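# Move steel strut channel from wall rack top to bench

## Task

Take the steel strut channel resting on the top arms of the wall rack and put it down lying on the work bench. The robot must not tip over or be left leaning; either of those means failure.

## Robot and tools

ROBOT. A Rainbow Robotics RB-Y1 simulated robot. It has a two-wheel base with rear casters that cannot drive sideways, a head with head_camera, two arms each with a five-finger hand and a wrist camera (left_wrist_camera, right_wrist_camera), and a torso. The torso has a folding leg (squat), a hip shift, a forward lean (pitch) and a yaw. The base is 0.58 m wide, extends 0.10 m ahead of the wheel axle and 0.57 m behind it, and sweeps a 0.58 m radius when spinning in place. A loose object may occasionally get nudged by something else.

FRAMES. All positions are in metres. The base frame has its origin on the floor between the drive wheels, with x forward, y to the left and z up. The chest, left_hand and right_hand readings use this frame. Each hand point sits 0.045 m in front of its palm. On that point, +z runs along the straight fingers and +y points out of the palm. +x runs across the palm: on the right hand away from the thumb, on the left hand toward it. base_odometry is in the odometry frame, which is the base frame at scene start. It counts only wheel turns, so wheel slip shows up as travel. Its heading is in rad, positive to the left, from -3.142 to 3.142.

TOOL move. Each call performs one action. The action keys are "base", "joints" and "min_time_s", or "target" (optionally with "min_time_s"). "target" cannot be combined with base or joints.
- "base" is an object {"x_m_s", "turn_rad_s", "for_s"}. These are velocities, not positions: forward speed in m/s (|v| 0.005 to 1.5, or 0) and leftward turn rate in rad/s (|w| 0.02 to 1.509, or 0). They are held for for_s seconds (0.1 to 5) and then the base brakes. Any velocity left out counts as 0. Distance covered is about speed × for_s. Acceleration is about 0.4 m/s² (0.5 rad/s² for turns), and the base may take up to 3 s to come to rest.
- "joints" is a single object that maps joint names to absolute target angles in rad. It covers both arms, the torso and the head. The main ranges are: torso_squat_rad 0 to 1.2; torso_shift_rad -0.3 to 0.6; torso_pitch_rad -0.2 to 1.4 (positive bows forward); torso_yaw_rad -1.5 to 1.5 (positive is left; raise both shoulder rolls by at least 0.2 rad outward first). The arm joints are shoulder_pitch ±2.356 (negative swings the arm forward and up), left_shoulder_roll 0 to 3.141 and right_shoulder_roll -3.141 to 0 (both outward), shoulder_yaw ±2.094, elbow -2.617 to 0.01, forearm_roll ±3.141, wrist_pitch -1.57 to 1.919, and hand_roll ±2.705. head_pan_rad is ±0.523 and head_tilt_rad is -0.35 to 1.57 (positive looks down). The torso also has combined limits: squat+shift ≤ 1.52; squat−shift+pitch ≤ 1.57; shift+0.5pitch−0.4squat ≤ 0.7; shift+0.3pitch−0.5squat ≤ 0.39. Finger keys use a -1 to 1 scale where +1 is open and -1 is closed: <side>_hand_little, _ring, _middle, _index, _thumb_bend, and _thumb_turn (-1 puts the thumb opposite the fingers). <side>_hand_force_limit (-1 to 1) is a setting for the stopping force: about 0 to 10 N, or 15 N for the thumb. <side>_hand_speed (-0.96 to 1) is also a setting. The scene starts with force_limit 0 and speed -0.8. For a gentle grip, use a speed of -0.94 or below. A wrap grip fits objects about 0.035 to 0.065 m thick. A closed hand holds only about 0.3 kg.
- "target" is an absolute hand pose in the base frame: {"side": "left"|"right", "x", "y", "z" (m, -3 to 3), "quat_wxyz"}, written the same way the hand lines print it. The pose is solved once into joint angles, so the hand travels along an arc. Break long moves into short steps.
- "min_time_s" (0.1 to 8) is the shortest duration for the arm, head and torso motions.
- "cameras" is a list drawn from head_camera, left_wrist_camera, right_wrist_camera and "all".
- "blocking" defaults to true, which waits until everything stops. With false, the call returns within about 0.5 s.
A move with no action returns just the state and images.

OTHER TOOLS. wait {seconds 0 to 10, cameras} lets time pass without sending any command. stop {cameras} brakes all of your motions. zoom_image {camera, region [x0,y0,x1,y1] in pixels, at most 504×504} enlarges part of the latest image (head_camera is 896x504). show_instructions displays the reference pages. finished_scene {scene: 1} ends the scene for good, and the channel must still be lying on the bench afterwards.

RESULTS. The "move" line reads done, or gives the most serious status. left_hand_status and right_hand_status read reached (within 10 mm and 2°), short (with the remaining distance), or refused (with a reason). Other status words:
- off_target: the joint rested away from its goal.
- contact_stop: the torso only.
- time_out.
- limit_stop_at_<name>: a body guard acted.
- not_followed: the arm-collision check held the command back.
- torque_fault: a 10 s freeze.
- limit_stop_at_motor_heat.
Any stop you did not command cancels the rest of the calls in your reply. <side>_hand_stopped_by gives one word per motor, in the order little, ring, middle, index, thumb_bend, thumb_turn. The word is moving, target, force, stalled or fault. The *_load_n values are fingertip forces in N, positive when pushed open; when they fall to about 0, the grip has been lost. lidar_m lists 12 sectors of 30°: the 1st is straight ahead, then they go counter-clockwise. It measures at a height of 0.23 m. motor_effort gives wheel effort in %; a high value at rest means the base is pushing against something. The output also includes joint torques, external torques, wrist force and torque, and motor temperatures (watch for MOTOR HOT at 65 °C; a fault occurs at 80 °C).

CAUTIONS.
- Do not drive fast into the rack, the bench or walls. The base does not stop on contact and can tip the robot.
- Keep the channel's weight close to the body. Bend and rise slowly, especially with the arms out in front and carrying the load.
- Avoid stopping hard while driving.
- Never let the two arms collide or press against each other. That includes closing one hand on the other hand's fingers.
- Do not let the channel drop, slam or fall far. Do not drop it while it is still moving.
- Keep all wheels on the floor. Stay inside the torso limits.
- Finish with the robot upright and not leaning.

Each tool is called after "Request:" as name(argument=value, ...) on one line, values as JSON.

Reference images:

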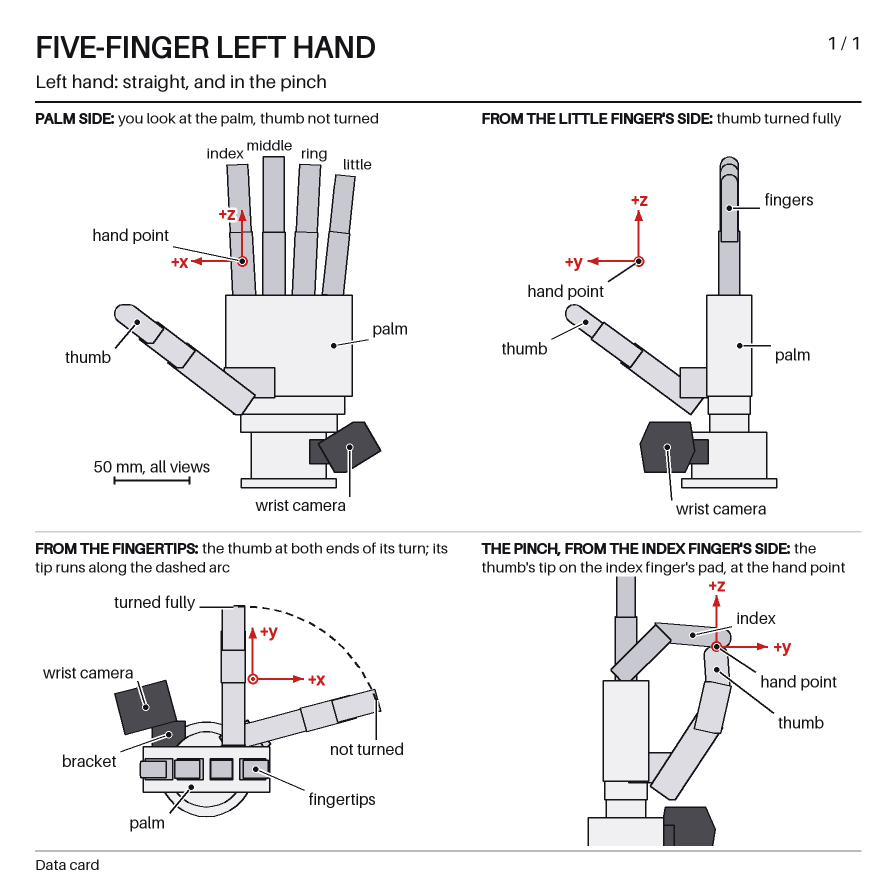

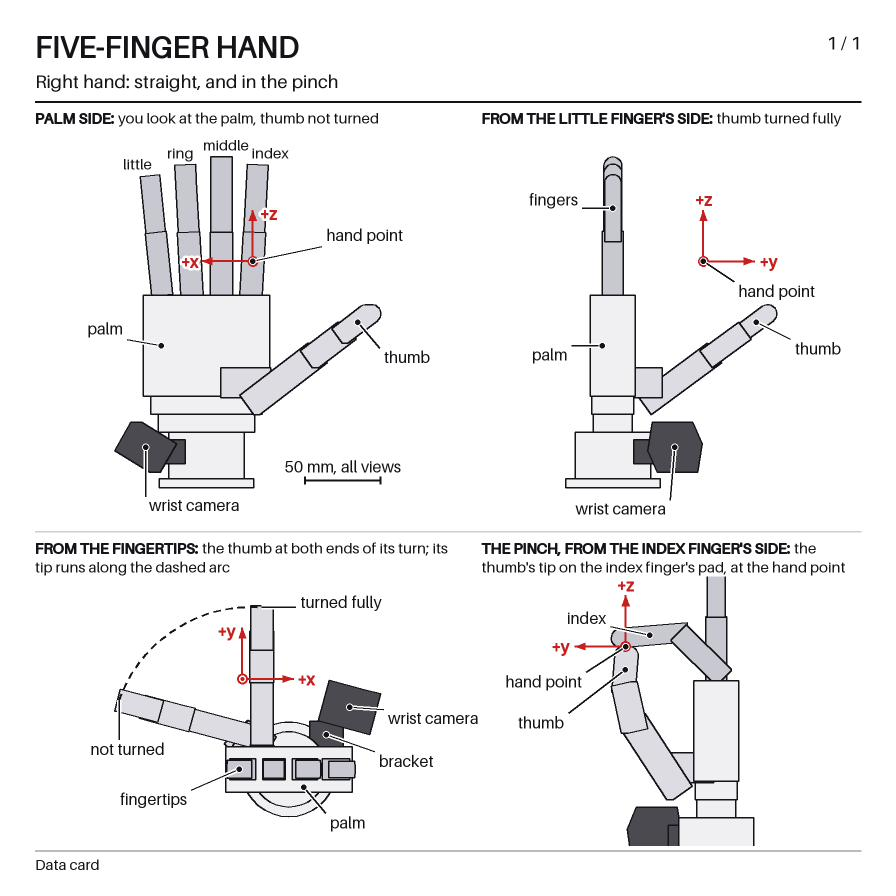

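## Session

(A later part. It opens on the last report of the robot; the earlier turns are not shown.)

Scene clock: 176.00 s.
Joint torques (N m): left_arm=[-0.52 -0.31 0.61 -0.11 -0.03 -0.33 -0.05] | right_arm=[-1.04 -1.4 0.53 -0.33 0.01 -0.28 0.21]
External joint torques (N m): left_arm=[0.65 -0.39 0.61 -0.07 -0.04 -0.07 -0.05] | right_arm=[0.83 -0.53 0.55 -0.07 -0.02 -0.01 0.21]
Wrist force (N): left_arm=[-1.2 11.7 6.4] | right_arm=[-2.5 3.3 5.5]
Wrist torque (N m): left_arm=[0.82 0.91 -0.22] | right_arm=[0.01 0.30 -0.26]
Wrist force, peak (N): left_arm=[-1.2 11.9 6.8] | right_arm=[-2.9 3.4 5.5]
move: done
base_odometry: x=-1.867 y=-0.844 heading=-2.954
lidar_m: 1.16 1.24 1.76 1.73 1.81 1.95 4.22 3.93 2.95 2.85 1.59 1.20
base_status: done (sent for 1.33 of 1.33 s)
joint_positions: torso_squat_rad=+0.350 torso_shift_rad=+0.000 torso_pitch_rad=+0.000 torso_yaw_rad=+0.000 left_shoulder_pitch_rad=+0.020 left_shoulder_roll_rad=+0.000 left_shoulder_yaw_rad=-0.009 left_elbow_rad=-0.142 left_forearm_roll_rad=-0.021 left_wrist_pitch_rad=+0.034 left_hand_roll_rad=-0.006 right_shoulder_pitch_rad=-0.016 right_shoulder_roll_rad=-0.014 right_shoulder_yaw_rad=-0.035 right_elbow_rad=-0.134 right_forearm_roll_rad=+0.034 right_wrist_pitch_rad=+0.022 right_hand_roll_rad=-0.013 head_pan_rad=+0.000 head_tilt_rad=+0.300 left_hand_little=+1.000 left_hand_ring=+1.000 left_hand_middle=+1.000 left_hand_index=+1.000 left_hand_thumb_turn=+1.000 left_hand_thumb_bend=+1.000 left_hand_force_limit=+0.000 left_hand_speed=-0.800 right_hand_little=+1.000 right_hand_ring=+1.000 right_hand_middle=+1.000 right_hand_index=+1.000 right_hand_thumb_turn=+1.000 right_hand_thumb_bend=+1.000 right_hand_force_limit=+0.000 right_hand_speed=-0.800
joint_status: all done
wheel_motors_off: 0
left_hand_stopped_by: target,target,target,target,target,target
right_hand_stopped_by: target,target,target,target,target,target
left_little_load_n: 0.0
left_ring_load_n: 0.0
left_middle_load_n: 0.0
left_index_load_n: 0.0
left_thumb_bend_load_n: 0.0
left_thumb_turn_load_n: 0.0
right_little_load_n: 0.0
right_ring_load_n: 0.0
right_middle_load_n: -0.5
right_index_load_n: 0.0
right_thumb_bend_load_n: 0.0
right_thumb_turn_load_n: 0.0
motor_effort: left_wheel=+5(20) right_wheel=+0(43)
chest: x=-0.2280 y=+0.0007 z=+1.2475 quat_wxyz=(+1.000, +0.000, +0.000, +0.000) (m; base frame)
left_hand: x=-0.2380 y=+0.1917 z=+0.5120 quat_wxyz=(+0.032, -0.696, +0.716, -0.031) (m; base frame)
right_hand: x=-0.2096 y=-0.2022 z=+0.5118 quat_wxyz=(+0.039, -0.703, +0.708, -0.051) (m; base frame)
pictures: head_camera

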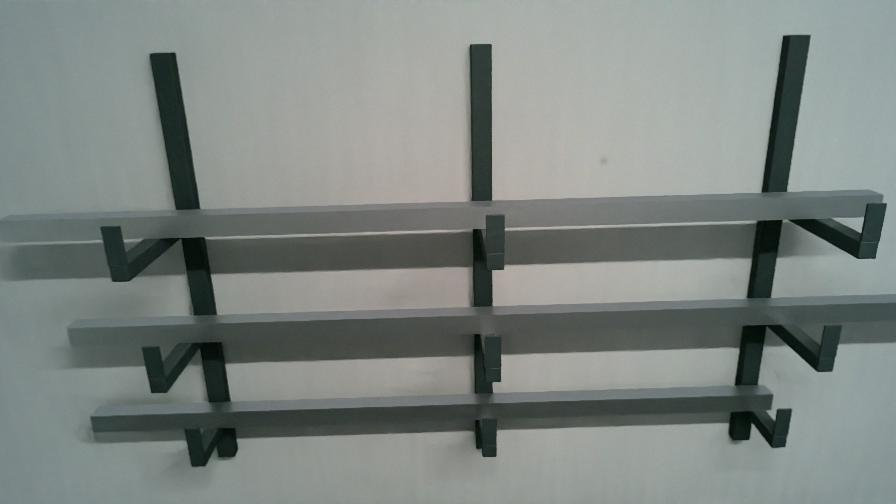

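Request:
move(target={"side":"right","x":0.25,"y":-0.32,"z":1.0,"quat_wxyz":[0.5,0.5,0.5,0.5]}, min_time_s=4)

Request:
move(target={"side":"left","x":0.25,"y":0.32,"z":1.0,"quat_wxyz":[0.5,0.5,0.5,0.5]}, min_time_s=4, cameras=["all"])

Scene clock: 226.60 s.
Joint torques (N m): left_arm=[-1.35 -0.46 0.45 -0.27 -0.2 -0.18 -0.1] | right_arm=[-12.67 -12.16 -3.85 -2.54 1.08 1.68 0.22]
External joint torques (N m): left_arm=[-0.19 -0.54 0.44 -0.23 -0.21 0.08 -0.1] | right_arm=[-0.63 -2.65 1.61 -0.67 0.06 0.01 0.21]
Wrist force (N): left_arm=[-0.7 11.5 6.5] | right_arm=[-2.2 -3.2 -0.1]
Wrist torque (N m): left_arm=[0.76 0.84 -0.18] | right_arm=[-0.14 0.51 -0.31]
Wrist force, peak (N): left_arm=[-1.0 12.1 6.7] | right_arm=[-5.4 1.6 4.9]
move: done
base_odometry: x=-1.867 y=-0.844 heading=-2.954
lidar_m: 1.15 1.23 1.75 1.75 1.83 1.96 4.20 3.91 2.92 2.85 1.62 1.19
base_status: not commanded
joint_positions: torso_squat_rad=+0.350 torso_shift_rad=+0.000 torso_pitch_rad=+0.000 torso_yaw_rad=+0.000 left_shoulder_pitch_rad=+0.020 left_shoulder_roll_rad=+0.000 left_shoulder_yaw_rad=-0.009 left_elbow_rad=-0.142 left_forearm_roll_rad=-0.021 left_wrist_pitch_rad=+0.034 left_hand_roll_rad=-0.006 right_shoulder_pitch_rad=-0.560 right_shoulder_roll_rad=-0.877 right_shoulder_yaw_rad=+1.700 right_elbow_rad=-1.429 right_forearm_roll_rad=+1.112 right_wrist_pitch_rad=+1.350 right_hand_roll_rad=+0.572 head_pan_rad=+0.000 head_tilt_rad=+0.300 left_hand_little=+1.000 left_hand_ring=+1.000 left_hand_middle=+1.000 left_hand_index=+1.000 left_hand_thumb_turn=+1.000 left_hand_thumb_bend=+1.000 left_hand_force_limit=+0.000 left_hand_speed=-0.800 right_hand_little=+1.000 right_hand_ring=+1.000 right_hand_middle=+1.000 right_hand_index=+1.000 right_hand_thumb_turn=+1.000 right_hand_thumb_bend=+1.000 right_hand_force_limit=+0.000 right_hand_speed=-0.800
joint_status: all done
wheel_motors_off: 0
left_hand_stopped_by: target,target,target,target,target,target
right_hand_stopped_by: target,target,target,target,target,target
left_little_load_n: 0.0
left_ring_load_n: 0.0
left_middle_load_n: 0.0
left_index_load_n: 0.0
left_thumb_bend_load_n: 0.0
left_thumb_turn_load_n: 0.0
right_little_load_n: 0.0
right_ring_load_n: 0.0
right_middle_load_n: 0.0
right_index_load_n: 0.0
right_thumb_bend_load_n: 0.0
right_thumb_turn_load_n: 0.0
motor_effort: left_wheel=+6(6) right_wheel=+1(1)
chest: x=-0.2280 y=+0.0007 z=+1.2475 quat_wxyz=(+1.000, +0.000, +0.000, +0.000) (m; base frame)
left_hand: x=-0.2380 y=+0.1917 z=+0.5120 quat_wxyz=(+0.032, -0.696, +0.716, -0.031) (m; base frame)
right_hand: x=+0.2498 y=-0.3198 z=+0.9999 quat_wxyz=(-0.500, -0.500, -0.500, -0.500) (m; base frame)
right_hand_status: reached (checked arc, planned for 4.0 s): 0 mm and 0.0 deg off.
pictures: none

Scene clock: 230.93 s.
Joint torques (N m): left_arm=[-14.17 9.08 4.43 -2.38 -1.02 2.03 -0.23] | right_arm=[-12.33 -12.14 -3.99 -2.49 1.11 1.71 0.27]
External joint torques (N m): left_arm=[-1.1 -0.57 -1.05 -0.94 0.08 0.2 -0.23] | right_arm=[-0.3 -2.63 1.48 -0.61 0.1 0.03 0.26]
Wrist force (N): left_arm=[-0.7 5.1 1.1] | right_arm=[-2.4 -3.3 -0.5]
Wrist torque (N m): left_arm=[0.59 0.66 -0.02] | right_arm=[-0.15 0.57 -0.36]
Wrist force, peak (N): left_arm=[-0.4 12.2 6.7] | right_arm=[-2.5 -3.7 -0.2]
move: done
base_odometry: x=-1.867 y=-0.844 heading=-2.954
lidar_m: 1.17 1.22 1.74 1.74 1.80 1.93 4.22 3.92 2.94 2.86 1.62 1.19
base_status: not commanded
joint_positions: torso_squat_rad=+0.350 torso_shift_rad=+0.000 torso_pitch_rad=+0.000 torso_yaw_rad=+0.000 left_shoulder_pitch_rad=-0.634 left_shoulder_roll_rad=+0.864 left_shoulder_yaw_rad=-1.814 left_elbow_rad=-1.432 left_forearm_roll_rad=-1.042 left_wrist_pitch_rad=+1.411 left_hand_roll_rad=-0.543 right_shoulder_pitch_rad=-0.560 right_shoulder_roll_rad=-0.877 right_shoulder_yaw_rad=+1.700 right_elbow_rad=-1.429 right_forearm_roll_rad=+1.112 right_wrist_pitch_rad=+1.350 right_hand_roll_rad=+0.572 head_pan_rad=+0.000 head_tilt_rad=+0.300 left_hand_little=+1.000 left_hand_ring=+1.000 left_hand_middle=+1.000 left_hand_index=+1.000 left_hand_thumb_turn=+1.000 left_hand_thumb_bend=+1.000 left_hand_force_limit=+0.000 left_hand_speed=-0.800 right_hand_little=+1.000 right_hand_ring=+1.000 right_hand_middle=+1.000 right_hand_index=+1.000 right_hand_thumb_turn=+1.000 right_hand_thumb_bend=+1.000 right_hand_force_limit=+0.000 right_hand_speed=-0.800
joint_status: all done
wheel_motors_off: 0
left_hand_stopped_by: target,target,target,target,target,target
right_hand_stopped_by: target,target,target,target,target,target
left_little_load_n: 0.0
left_ring_load_n: 0.0
left_middle_load_n: 0.0
left_index_load_n: 0.0
left_thumb_bend_load_n: 0.0
left_thumb_turn_load_n: 0.0
right_little_load_n: 0.0
right_ring_load_n: 0.0
right_middle_load_n: 0.0
right_index_load_n: 0.0
right_thumb_bend_load_n: 0.0
right_thumb_turn_load_n: 0.0
motor_effort: left_wheel=+6(6) right_wheel=+0(1)
chest: x=-0.2280 y=+0.0007 z=+1.2475 quat_wxyz=(+1.000, +0.000, +0.000, +0.000) (m; base frame)
left_hand: x=+0.2500 y=+0.3200 z=+1.0002 quat_wxyz=(+0.500, +0.500, +0.500, +0.500) (m; base frame)
left_hand_status: reached (checked arc, planned for 4.0 s): 0 mm and 0.1 deg off.
right_hand: x=+0.2498 y=-0.3198 z=+0.9999 quat_wxyz=(-0.500, -0.500, -0.500, -0.500) (m; base frame)
pictures: head_camera, left_wrist_camera, right_wrist_camera

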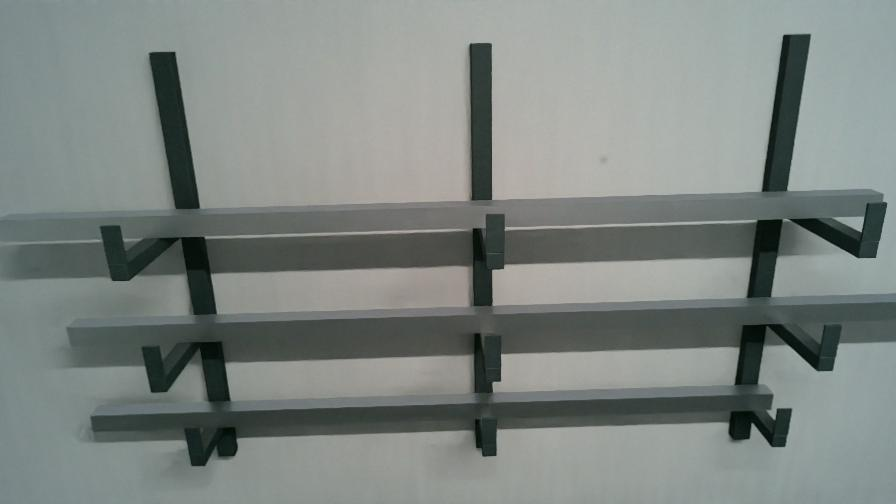

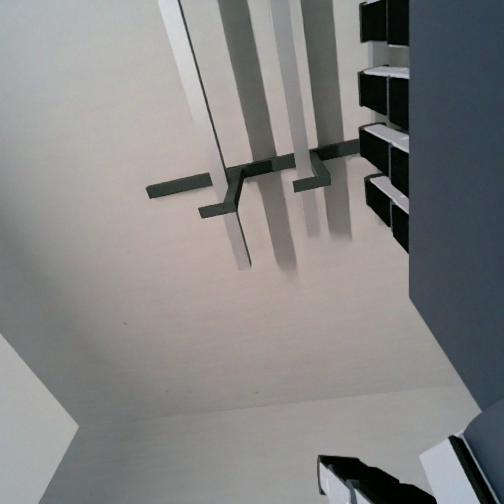

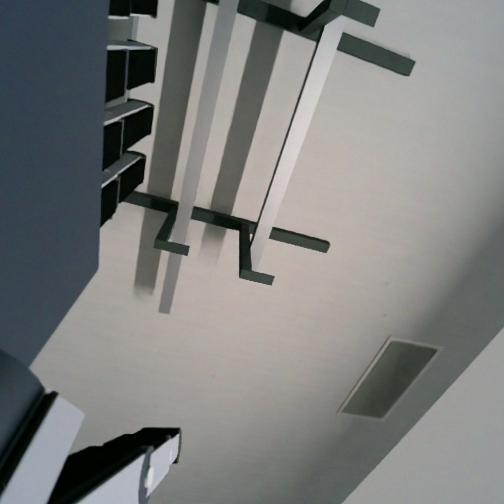

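Request:
move(joints={"head_tilt_rad": 0.6}, cameras=["head_camera"])

Scene clock: 234.00 s.
Joint torques (N m): left_arm=[-14.11 9.3 4.22 -2.54 -1.03 2.01 -0.26] | right_arm=[-12.62 -12.32 -3.84 -2.53 1.07 1.69 0.14]
External joint torques (N m): left_arm=[-1.04 -0.35 -1.25 -1.1 0.06 0.17 -0.26] | right_arm=[-0.58 -2.81 1.63 -0.66 0.06 0.01 0.14]
Wrist force (N): left_arm=[-0.7 5.4 1.1] | right_arm=[-2.2 -3.3 -0.2]
Wrist torque (N m): left_arm=[0.64 0.65 -0.01] | right_arm=[-0.17 0.51 -0.36]
Wrist force, peak (N): left_arm=[-0.9 5.6 1.0] | right_arm=[-2.6 -3.6 -0.1]
move: done
base_odometry: x=-1.867 y=-0.844 heading=-2.954
lidar_m: 1.16 1.23 1.74 1.74 1.81 1.96 4.22 3.90 2.95 2.86 1.60 1.20
base_status: not commanded
joint_positions: torso_squat_rad=+0.350 torso_shift_rad=+0.000 torso_pitch_rad=+0.000 torso_yaw_rad=+0.000 left_shoulder_pitch_rad=-0.634 left_shoulder_roll_rad=+0.864 left_shoulder_yaw_rad=-1.814 left_elbow_rad=-1.432 left_forearm_roll_rad=-1.042 left_wrist_pitch_rad=+1.411 left_hand_roll_rad=-0.543 right_shoulder_pitch_rad=-0.560 right_shoulder_roll_rad=-0.877 right_shoulder_yaw_rad=+1.700 right_elbow_rad=-1.429 right_forearm_roll_rad=+1.112 right_wrist_pitch_rad=+1.350 right_hand_roll_rad=+0.572 head_pan_rad=+0.000 head_tilt_rad=+0.600 left_hand_little=+1.000 left_hand_ring=+1.000 left_hand_middle=+1.000 left_hand_index=+1.000 left_hand_thumb_turn=+1.000 left_hand_thumb_bend=+1.000 left_hand_force_limit=+0.000 left_hand_speed=-0.800 right_hand_little=+1.000 right_hand_ring=+1.000 right_hand_middle=+1.000 right_hand_index=+1.000 right_hand_thumb_turn=+1.000 right_hand_thumb_bend=+1.000 right_hand_force_limit=+0.000 right_hand_speed=-0.800
joint_status: all done
wheel_motors_off: 0
left_hand_stopped_by: target,target,target,target,target,target
right_hand_stopped_by: target,target,target,target,target,target
left_little_load_n: 0.0
left_ring_load_n: 0.5
left_middle_load_n: 0.0
left_index_load_n: 0.0
left_thumb_bend_load_n: -0.5
left_thumb_turn_load_n: 0.0
right_little_load_n: 0.0
right_ring_load_n: 0.0
right_middle_load_n: 0.0
right_index_load_n: 0.0
right_thumb_bend_load_n: 0.0
right_thumb_turn_load_n: 0.0
motor_effort: left_wheel=+6(6) right_wheel=+1(1)
chest: x=-0.2280 y=+0.0007 z=+1.2475 quat_wxyz=(+1.000, +0.000, +0.000, +0.000) (m; base frame)
left_hand: x=+0.2500 y=+0.3200 z=+1.0002 quat_wxyz=(+0.500, +0.500, +0.500, +0.500) (m; base frame)
right_hand: x=+0.2498 y=-0.3198 z=+0.9999 quat_wxyz=(-0.500, -0.500, -0.500, -0.500) (m; base frame)
pictures: head_camera

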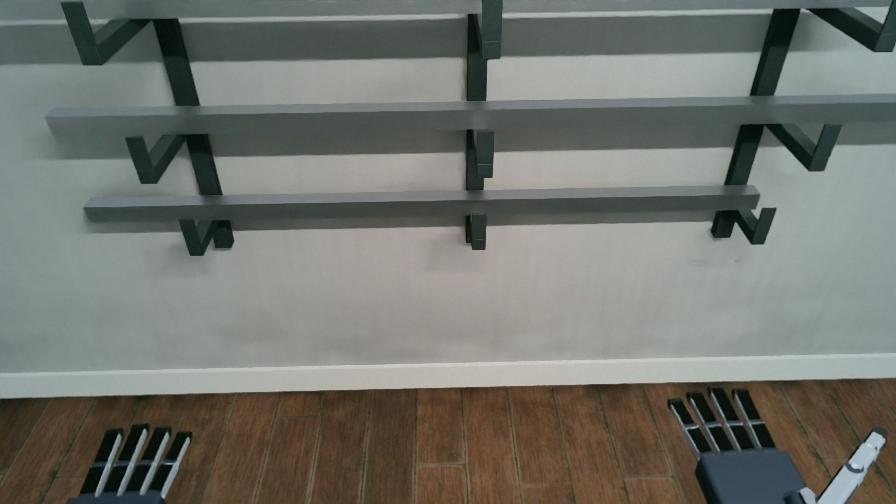

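Request:
zoom_image(camera="head_camera", region=[60, 380, 260, 504])

Request:
zoom_image(camera="head_camera", region=[640, 370, 896, 504])

Scaled by 2.520 from the camera's 896x504 image, which has a finer 1280x720 frame.

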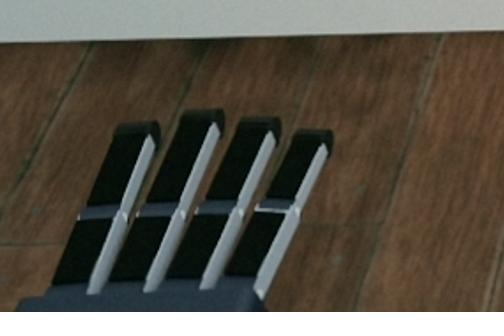

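Scaled by 1.969 from the camera's 896x504 image, which has a finer 1280x720 frame.

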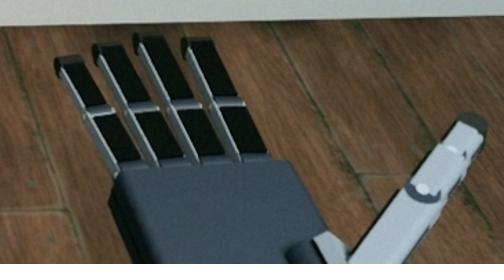

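Request:
move(base={"turn_rad_s": -0.3, "for_s": 0.34}, joints={"head_tilt_rad": 0.35})

Request:
move(base={"x_m_s": 0.2, "for_s": 1.5}, cameras=["all"])

Scene clock: 311.40 s.
Joint torques (N m): left_arm=[-13.89 9.2 4.61 -2.37 -0.97 1.9 -0.15] | right_arm=[-12.49 -12.04 -4.09 -2.59 1.03 1.75 0.23]
External joint torques (N m): left_arm=[-0.81 -0.45 -0.87 -0.93 0.13 0.06 -0.14] | right_arm=[-0.45 -2.53 1.38 -0.72 0.02 0.07 0.22]
Wrist force (N): left_arm=[-0.8 5.3 0.9] | right_arm=[-2.3 -3.3 -0.5]
Wrist torque (N m): left_arm=[0.64 0.67 -0.02] | right_arm=[-0.13 0.52 -0.34]
Wrist force, peak (N): left_arm=[-1.2 5.6 1.4] | right_arm=[-2.3 -3.8 -0.4]
move: done
base_odometry: x=-1.866 y=-0.844 heading=-3.009
lidar_m: 1.16 1.22 1.62 1.74 1.81 1.85 4.22 4.12 2.97 2.84 1.71 1.23
base_status: done (sent for 0.33 of 0.33 s)
joint_positions: torso_squat_rad=+0.350 torso_shift_rad=+0.000 torso_pitch_rad=+0.000 torso_yaw_rad=+0.000 left_shoulder_pitch_rad=-0.634 left_shoulder_roll_rad=+0.864 left_shoulder_yaw_rad=-1.814 left_elbow_rad=-1.432 left_forearm_roll_rad=-1.042 left_wrist_pitch_rad=+1.411 left_hand_roll_rad=-0.543 right_shoulder_pitch_rad=-0.560 right_shoulder_roll_rad=-0.877 right_shoulder_yaw_rad=+1.700 right_elbow_rad=-1.429 right_forearm_roll_rad=+1.112 right_wrist_pitch_rad=+1.350 right_hand_roll_rad=+0.572 head_pan_rad=+0.000 head_tilt_rad=+0.350 left_hand_little=+1.000 left_hand_ring=+1.000 left_hand_middle=+1.000 left_hand_index=+1.000 left_hand_thumb_turn=+1.000 left_hand_thumb_bend=+1.000 left_hand_force_limit=+0.000 left_hand_speed=-0.800 right_hand_little=+1.000 right_hand_ring=+1.000 right_hand_middle=+1.000 right_hand_index=+1.000 right_hand_thumb_turn=+1.000 right_hand_thumb_bend=+1.000 right_hand_force_limit=+0.000 right_hand_speed=-0.800
joint_status: all done
wheel_motors_off: 0
left_hand_stopped_by: target,target,target,target,target,target
right_hand_stopped_by: target,target,target,target,target,target
left_little_load_n: 0.0
left_ring_load_n: 0.0
left_middle_load_n: 0.0
left_index_load_n: 0.0
left_thumb_bend_load_n: 0.0
left_thumb_turn_load_n: 0.0
right_little_load_n: 0.0
right_ring_load_n: 0.0
right_middle_load_n: 0.0
right_index_load_n: 0.0
right_thumb_bend_load_n: 0.0
right_thumb_turn_load_n: 0.0
motor_effort: left_wheel=+6(21) right_wheel=+1(22)
chest: x=-0.2280 y=+0.0007 z=+1.2475 quat_wxyz=(+1.000, +0.000, +0.000, +0.000) (m; base frame)
left_hand: x=+0.2500 y=+0.3200 z=+1.0002 quat_wxyz=(+0.500, +0.500, +0.500, +0.500) (m; base frame)
right_hand: x=+0.2498 y=-0.3198 z=+0.9999 quat_wxyz=(-0.500, -0.500, -0.500, -0.500) (m; base frame)
pictures: none

Scene clock: 313.97 s.
Joint torques (N m): left_arm=[-12.8 9.55 4.77 -1.9 -1.02 1.81 -0.18] | right_arm=[-11.37 -12.41 -4.53 -2.39 1.17 1.65 0.27]
External joint torques (N m): left_arm=[0.27 -0.1 -0.7 -0.46 0.08 -0.03 -0.17] | right_arm=[0.67 -2.9 0.93 -0.51 0.16 -0.02 0.27]
Wrist force (N): left_arm=[-0.8 5.3 1.1] | right_arm=[-2.1 -2.9 0.1]
Wrist torque (N m): left_arm=[0.60 0.68 -0.03] | right_arm=[-0.11 0.50 -0.31]
Wrist force, peak (N): left_arm=[-0.7 5.7 1.0] | right_arm=[-2.6 -3.8 -0.1]
move: done
base_odometry: x=-2.164 y=-0.884 heading=-3.009
lidar_m: 0.86 0.88 1.20 1.75 1.81 2.04 4.52 4.11 2.98 2.84 1.26 0.91
base_status: done (sent for 1.5 of 1.5 s)
joint_positions: torso_squat_rad=+0.350 torso_shift_rad=+0.000 torso_pitch_rad=+0.000 torso_yaw_rad=+0.000 left_shoulder_pitch_rad=-0.634 left_shoulder_roll_rad=+0.864 left_shoulder_yaw_rad=-1.814 left_elbow_rad=-1.432 left_forearm_roll_rad=-1.042 left_wrist_pitch_rad=+1.411 left_hand_roll_rad=-0.543 right_shoulder_pitch_rad=-0.561 right_shoulder_roll_rad=-0.877 right_shoulder_yaw_rad=+1.700 right_elbow_rad=-1.429 right_forearm_roll_rad=+1.112 right_wrist_pitch_rad=+1.350 right_hand_roll_rad=+0.572 head_pan_rad=+0.000 head_tilt_rad=+0.350 left_hand_little=+1.000 left_hand_ring=+1.000 left_hand_middle=+1.000 left_hand_index=+1.000 left_hand_thumb_turn=+1.000 left_hand_thumb_bend=+1.000 left_hand_force_limit=+0.000 left_hand_speed=-0.800 right_hand_little=+1.000 right_hand_ring=+1.000 right_hand_middle=+1.000 right_hand_index=+1.000 right_hand_thumb_turn=+1.000 right_hand_thumb_bend=+1.000 right_hand_force_limit=+0.000 right_hand_speed=-0.800
joint_status: not commanded
wheel_motors_off: 0
left_hand_stopped_by: target,target,target,target,target,target
right_hand_stopped_by: target,target,target,target,target,target
left_little_load_n: 0.0
left_ring_load_n: 0.0
left_middle_load_n: 0.0
left_index_load_n: 0.0
left_thumb_bend_load_n: 0.0
left_thumb_turn_load_n: 0.0
right_little_load_n: 0.0
right_ring_load_n: 0.0
right_middle_load_n: 0.0
right_index_load_n: 0.0
right_thumb_bend_load_n: 0.0
right_thumb_turn_load_n: 0.0
motor_effort: left_wheel=-1(26) right_wheel=+2(39)
chest: x=-0.2280 y=+0.0007 z=+1.2475 quat_wxyz=(+1.000, +0.000, +0.000, +0.000) (m; base frame)
left_hand: x=+0.2501 y=+0.3199 z=+1.0002 quat_wxyz=(+0.500, +0.500, +0.500, +0.500) (m; base frame)
right_hand: x=+0.2499 y=-0.3198 z=+0.9999 quat_wxyz=(-0.500, -0.500, -0.500, -0.500) (m; base frame)
pictures: head_camera, left_wrist_camera, right_wrist_camera

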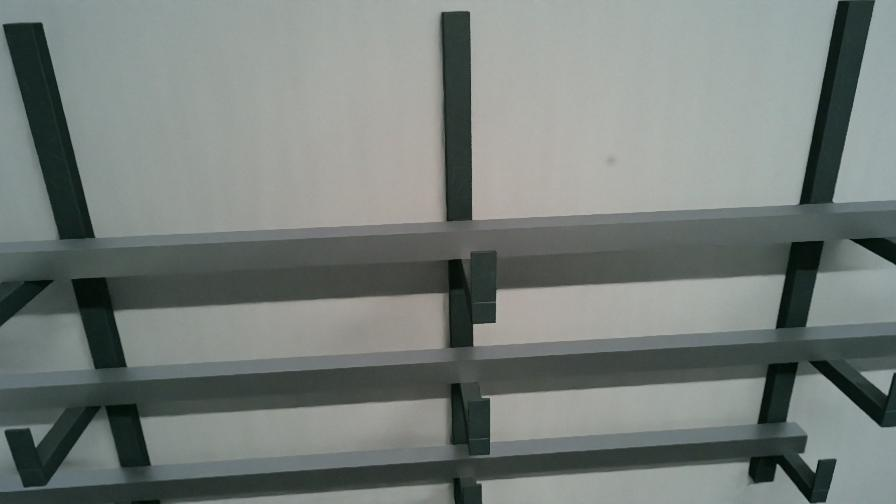

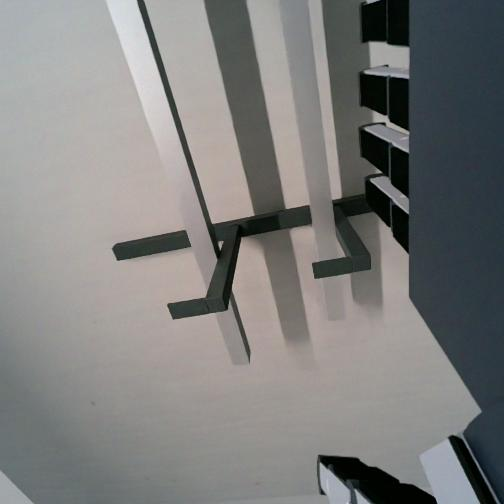

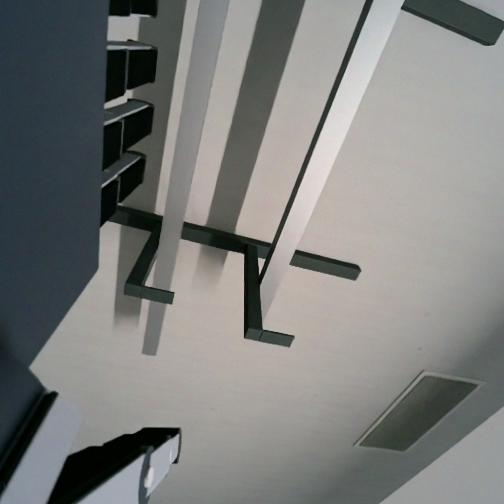

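Request:
zoom_image(camera="left_wrist_camera", region=[90, 190, 290, 390])

Request:
zoom_image(camera="right_wrist_camera", region=[180, 180, 380, 380])

Scaled by 2.520 from the camera's 504x504 image, which has a finer 720x720 frame.

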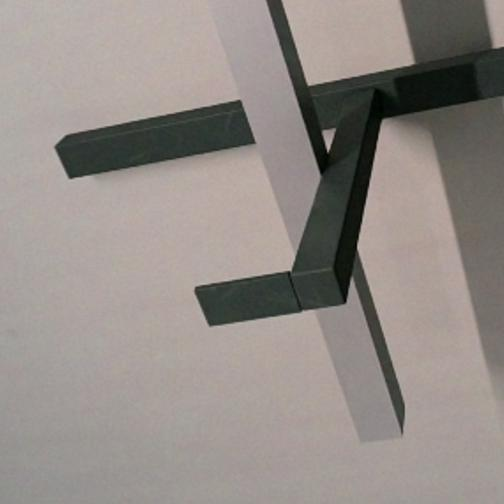

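Scaled by 2.520 from the camera's 504x504 image, which has a finer 720x720 frame.

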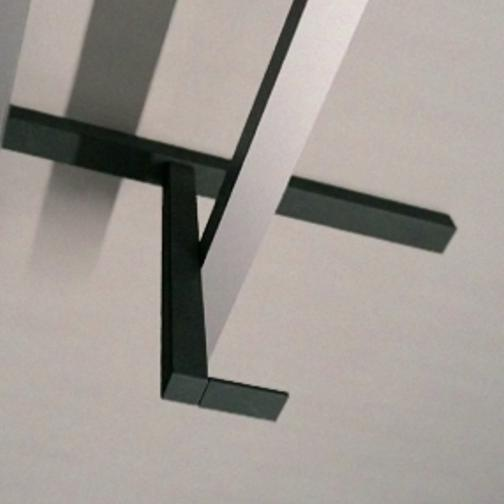

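Request:
move(target={"side":"right","x":0.42,"y":-0.31,"z":1.165,"quat_wxyz":[0.5,0.5,0.5,0.5]}, min_time_s=3)

Request:
move(target={"side":"left","x":0.42,"y":0.31,"z":1.165,"quat_wxyz":[0.5,0.5,0.5,0.5]}, min_time_s=3, cameras=["all"])

Scene clock: 350.53 s.
Joint torques (N m): left_arm=[-12.88 9.46 5.18 -2.31 -1.07 2.07 -0.21] | right_arm=[-19.75 -13.13 -9.32 -0.95 0.84 1.24 0.33]
External joint torques (N m): left_arm=[0.19 -0.19 -0.29 -0.87 0.02 0.23 -0.2] | right_arm=[-0.8 -2.81 0.05 -0.79 -0.2 -0.16 0.32]
Wrist force (N): left_arm=[-0.9 5.4 1.1] | right_arm=[-1.9 -3.0 0.0]
Wrist torque (N m): left_arm=[0.64 0.68 -0.03] | right_arm=[-0.14 0.47 -0.33]
Wrist force, peak (N): left_arm=[-0.7 5.7 1.0] | right_arm=[-2.3 -3.8 -0.3]
move: done
base_odometry: x=-2.164 y=-0.884 heading=-3.009
lidar_m: 0.87 0.89 1.20 1.75 1.83 2.05 4.52 4.12 2.98 2.84 1.28 0.92
base_status: not commanded
joint_positions: torso_squat_rad=+0.350 torso_shift_rad=+0.000 torso_pitch_rad=+0.000 torso_yaw_rad=+0.000 left_shoulder_pitch_rad=-0.634 left_shoulder_roll_rad=+0.864 left_shoulder_yaw_rad=-1.814 left_elbow_rad=-1.432 left_forearm_roll_rad=-1.042 left_wrist_pitch_rad=+1.411 left_hand_roll_rad=-0.543 right_shoulder_pitch_rad=-0.975 right_shoulder_roll_rad=-1.008 right_shoulder_yaw_rad=+1.507 right_elbow_rad=-1.473 right_forearm_roll_rad=+0.721 right_wrist_pitch_rad=+0.923 right_hand_roll_rad=+0.793 head_pan_rad=+0.000 head_tilt_rad=+0.350 left_hand_little=+1.000 left_hand_ring=+1.000 left_hand_middle=+1.000 left_hand_index=+1.000 left_hand_thumb_turn=+1.000 left_hand_thumb_bend=+1.000 left_hand_force_limit=+0.000 left_hand_speed=-0.800 right_hand_little=+1.000 right_hand_ring=+1.000 right_hand_middle=+1.000 right_hand_index=+1.000 right_hand_thumb_turn=+1.000 right_hand_thumb_bend=+1.000 right_hand_force_limit=+0.000 right_hand_speed=-0.800
joint_status: all done
wheel_motors_off: 0
left_hand_stopped_by: target,target,target,target,target,target
right_hand_stopped_by: target,target,target,target,target,target
left_little_load_n: 0.0
left_ring_load_n: 0.0
left_middle_load_n: 0.0
left_index_load_n: 0.0
left_thumb_bend_load_n: 0.0
left_thumb_turn_load_n: 0.0
right_little_load_n: 0.0
right_ring_load_n: 0.0
right_middle_load_n: 0.0
right_index_load_n: 0.0
right_thumb_bend_load_n: 0.0
right_thumb_turn_load_n: 0.5
motor_effort: left_wheel=-1(1) right_wheel=+2(2)
chest: x=-0.2280 y=+0.0007 z=+1.2475 quat_wxyz=(+1.000, +0.000, +0.000, +0.000) (m; base frame)
left_hand: x=+0.2501 y=+0.3199 z=+1.0002 quat_wxyz=(+0.500, +0.500, +0.500, +0.500) (m; base frame)
right_hand: x=+0.4190 y=-0.3099 z=+1.1649 quat_wxyz=(-0.500, -0.501, -0.500, -0.499) (m; base frame)
right_hand_status: reached (checked arc, planned for 3.0 s): 1 mm and 0.1 deg off.
pictures: none

Scene clock: 353.87 s.
Joint torques (N m): left_arm=[-21.4 10.33 11.56 -0.3 -1.03 1.17 -0.29] | right_arm=[-19.51 -13.25 -9.69 -0.62 0.57 1.14 0.19]
External joint torques (N m): left_arm=[-1.17 -0.09 1.89 -0.94 0.15 -0.42 -0.29] | right_arm=[-0.56 -2.93 -0.32 -0.46 -0.47 -0.26 0.19]
Wrist force (N): left_arm=[-0.9 5.1 0.8] | right_arm=[-2.1 -3.4 -0.2]
Wrist torque (N m): left_arm=[0.59 0.68 -0.03] | right_arm=[-0.20 0.49 -0.33]
Wrist force, peak (N): left_arm=[-0.6 5.6 1.4] | right_arm=[-2.5 -3.4 0.1]
move: done
base_odometry: x=-2.164 y=-0.884 heading=-3.009
lidar_m: 0.85 0.90 1.22 1.75 1.81 2.05 4.53 4.12 2.96 2.84 1.27 0.91
base_status: not commanded
joint_positions: torso_squat_rad=+0.350 torso_shift_rad=+0.000 torso_pitch_rad=+0.000 torso_yaw_rad=+0.000 left_shoulder_pitch_rad=-1.056 left_shoulder_roll_rad=+1.006 left_shoulder_yaw_rad=-1.630 left_elbow_rad=-1.475 left_forearm_roll_rad=-0.685 left_wrist_pitch_rad=+0.969 left_hand_roll_rad=-0.734 right_shoulder_pitch_rad=-0.975 right_shoulder_roll_rad=-1.008 right_shoulder_yaw_rad=+1.507 right_elbow_rad=-1.473 right_forearm_roll_rad=+0.721 right_wrist_pitch_rad=+0.923 right_hand_roll_rad=+0.793 head_pan_rad=+0.000 head_tilt_rad=+0.350 left_hand_little=+1.000 left_hand_ring=+1.000 left_hand_middle=+1.000 left_hand_index=+1.000 left_hand_thumb_turn=+1.000 left_hand_thumb_bend=+1.000 left_hand_force_limit=+0.000 left_hand_speed=-0.800 right_hand_little=+1.000 right_hand_ring=+1.000 right_hand_middle=+1.000 right_hand_index=+1.000 right_hand_thumb_turn=+1.000 right_hand_thumb_bend=+1.000 right_hand_force_limit=+0.000 right_hand_speed=-0.800
joint_status: all done
wheel_motors_off: 0
left_hand_stopped_by: target,target,target,target,target,target
right_hand_stopped_by: target,target,target,target,target,target
left_little_load_n: 0.0
left_ring_load_n: 0.0
left_middle_load_n: 0.0
left_index_load_n: 0.0
left_thumb_bend_load_n: 0.0
left_thumb_turn_load_n: 0.0
right_little_load_n: -0.5
right_ring_load_n: 0.0
right_middle_load_n: 0.0
right_index_load_n: 0.0
right_thumb_bend_load_n: 0.0
right_thumb_turn_load_n: 0.0
motor_effort: left_wheel=-1(2) right_wheel=+2(2)
chest: x=-0.2280 y=+0.0007 z=+1.2475 quat_wxyz=(+1.000, +0.000, +0.000, +0.000) (m; base frame)
left_hand: x=+0.4191 y=+0.3100 z=+1.1653 quat_wxyz=(+0.500, +0.500, +0.500, +0.500) (m; base frame)
left_hand_status: reached (checked arc, planned for 3.0 s): 1 mm and 0.1 deg off.
right_hand: x=+0.4190 y=-0.3099 z=+1.1649 quat_wxyz=(-0.500, -0.501, -0.500, -0.499) (m; base frame)
pictures: head_camera, left_wrist_camera, right_wrist_camera

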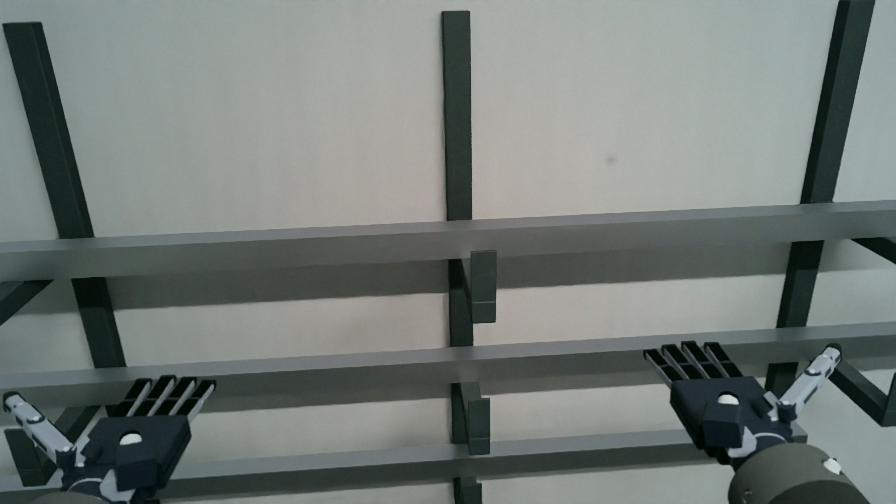

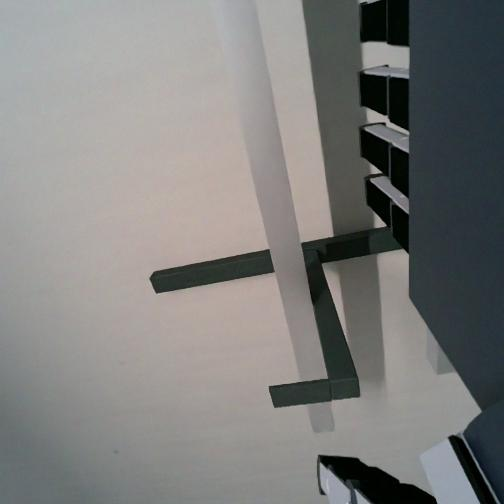

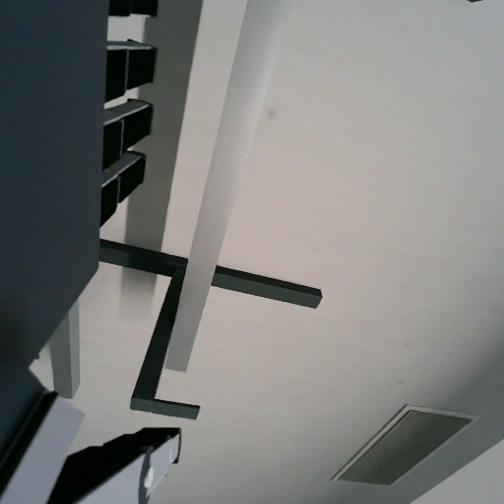

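Request:
move(base={"x_m_s": 0.15, "for_s": 1.4}, cameras=["all"])

Scene clock: 369.40 s.
Joint torques (N m): left_arm=[-21.04 10.04 11.08 0.05 -1.03 1.31 -0.31] | right_arm=[-18.72 -12.95 -9.18 -0.66 0.64 1.27 0.32]
External joint torques (N m): left_arm=[-0.81 -0.39 1.41 -0.59 0.15 -0.28 -0.3] | right_arm=[0.23 -2.62 0.19 -0.51 -0.4 -0.13 0.32]
Wrist force (N): left_arm=[-1.1 5.3 0.9] | right_arm=[-2.2 -3.0 0.2]
Wrist torque (N m): left_arm=[0.62 0.72 -0.03] | right_arm=[-0.19 0.52 -0.34]
Wrist force, peak (N): left_arm=[-1.1 5.6 1.1] | right_arm=[-2.6 -3.6 -0.1]
move: done
base_odometry: x=-2.372 y=-0.912 heading=-3.009
lidar_m: 0.66 0.69 0.93 1.77 1.83 2.21 4.72 4.13 2.97 2.84 0.97 0.69
base_status: done (sent for 1.4 of 1.4 s)
joint_positions: torso_squat_rad=+0.350 torso_shift_rad=+0.000 torso_pitch_rad=+0.000 torso_yaw_rad=+0.000 left_shoulder_pitch_rad=-1.057 left_shoulder_roll_rad=+1.007 left_shoulder_yaw_rad=-1.630 left_elbow_rad=-1.475 left_forearm_roll_rad=-0.685 left_wrist_pitch_rad=+0.969 left_hand_roll_rad=-0.734 right_shoulder_pitch_rad=-0.975 right_shoulder_roll_rad=-1.008 right_shoulder_yaw_rad=+1.507 right_elbow_rad=-1.473 right_forearm_roll_rad=+0.721 right_wrist_pitch_rad=+0.923 right_hand_roll_rad=+0.793 head_pan_rad=+0.000 head_tilt_rad=+0.350 left_hand_little=+1.000 left_hand_ring=+1.000 left_hand_middle=+1.000 left_hand_index=+1.000 left_hand_thumb_turn=+1.000 left_hand_thumb_bend=+1.000 left_hand_force_limit=+0.000 left_hand_speed=-0.800 right_hand_little=+1.000 right_hand_ring=+1.000 right_hand_middle=+1.000 right_hand_index=+1.000 right_hand_thumb_turn=+1.000 right_hand_thumb_bend=+1.000 right_hand_force_limit=+0.000 right_hand_speed=-0.800
joint_status: not commanded
wheel_motors_off: 0
left_hand_stopped_by: target,target,target,target,target,target
right_hand_stopped_by: target,target,target,target,target,target
left_little_load_n: 0.0
left_ring_load_n: 0.0
left_middle_load_n: 0.0
left_index_load_n: 0.0
left_thumb_bend_load_n: 0.0
left_thumb_turn_load_n: 0.0
right_little_load_n: 0.0
right_ring_load_n: 0.0
right_middle_load_n: 0.0
right_index_load_n: 0.0
right_thumb_bend_load_n: 0.0
right_thumb_turn_load_n: 0.5
motor_effort: left_wheel=-2(14) right_wheel=+2(34)
chest: x=-0.2280 y=+0.0007 z=+1.2475 quat_wxyz=(+1.000, +0.000, +0.000, +0.000) (m; base frame)
left_hand: x=+0.4191 y=+0.3100 z=+1.1655 quat_wxyz=(+0.500, +0.500, +0.500, +0.500) (m; base frame)
right_hand: x=+0.4190 y=-0.3098 z=+1.1651 quat_wxyz=(-0.500, -0.501, -0.500, -0.500) (m; base frame)
pictures: head_camera, left_wrist_camera, right_wrist_camera

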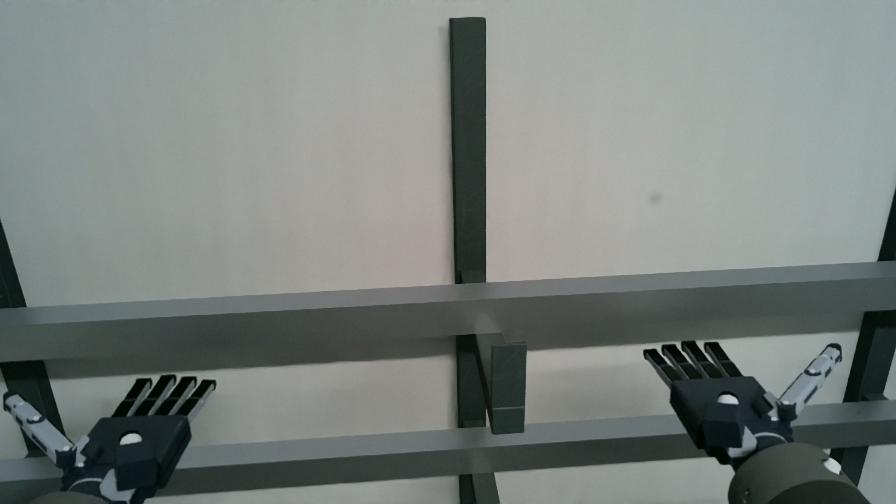

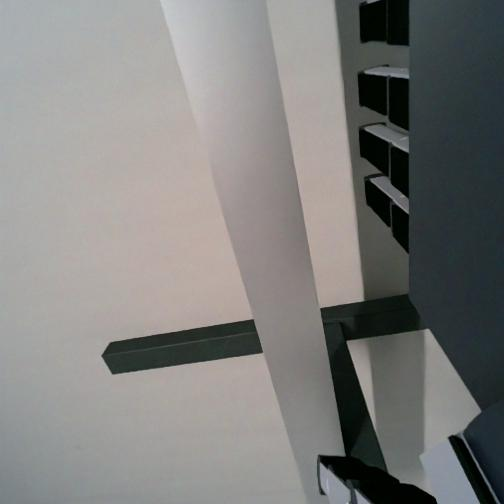

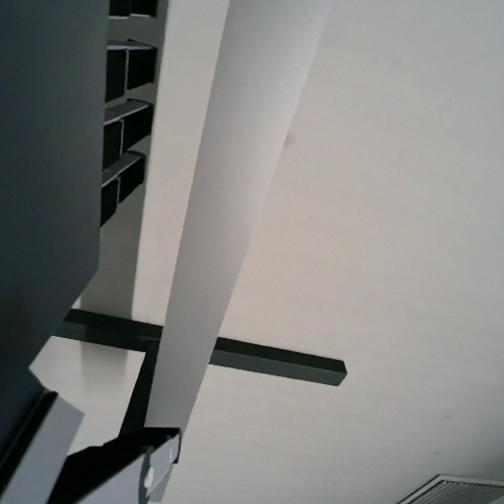

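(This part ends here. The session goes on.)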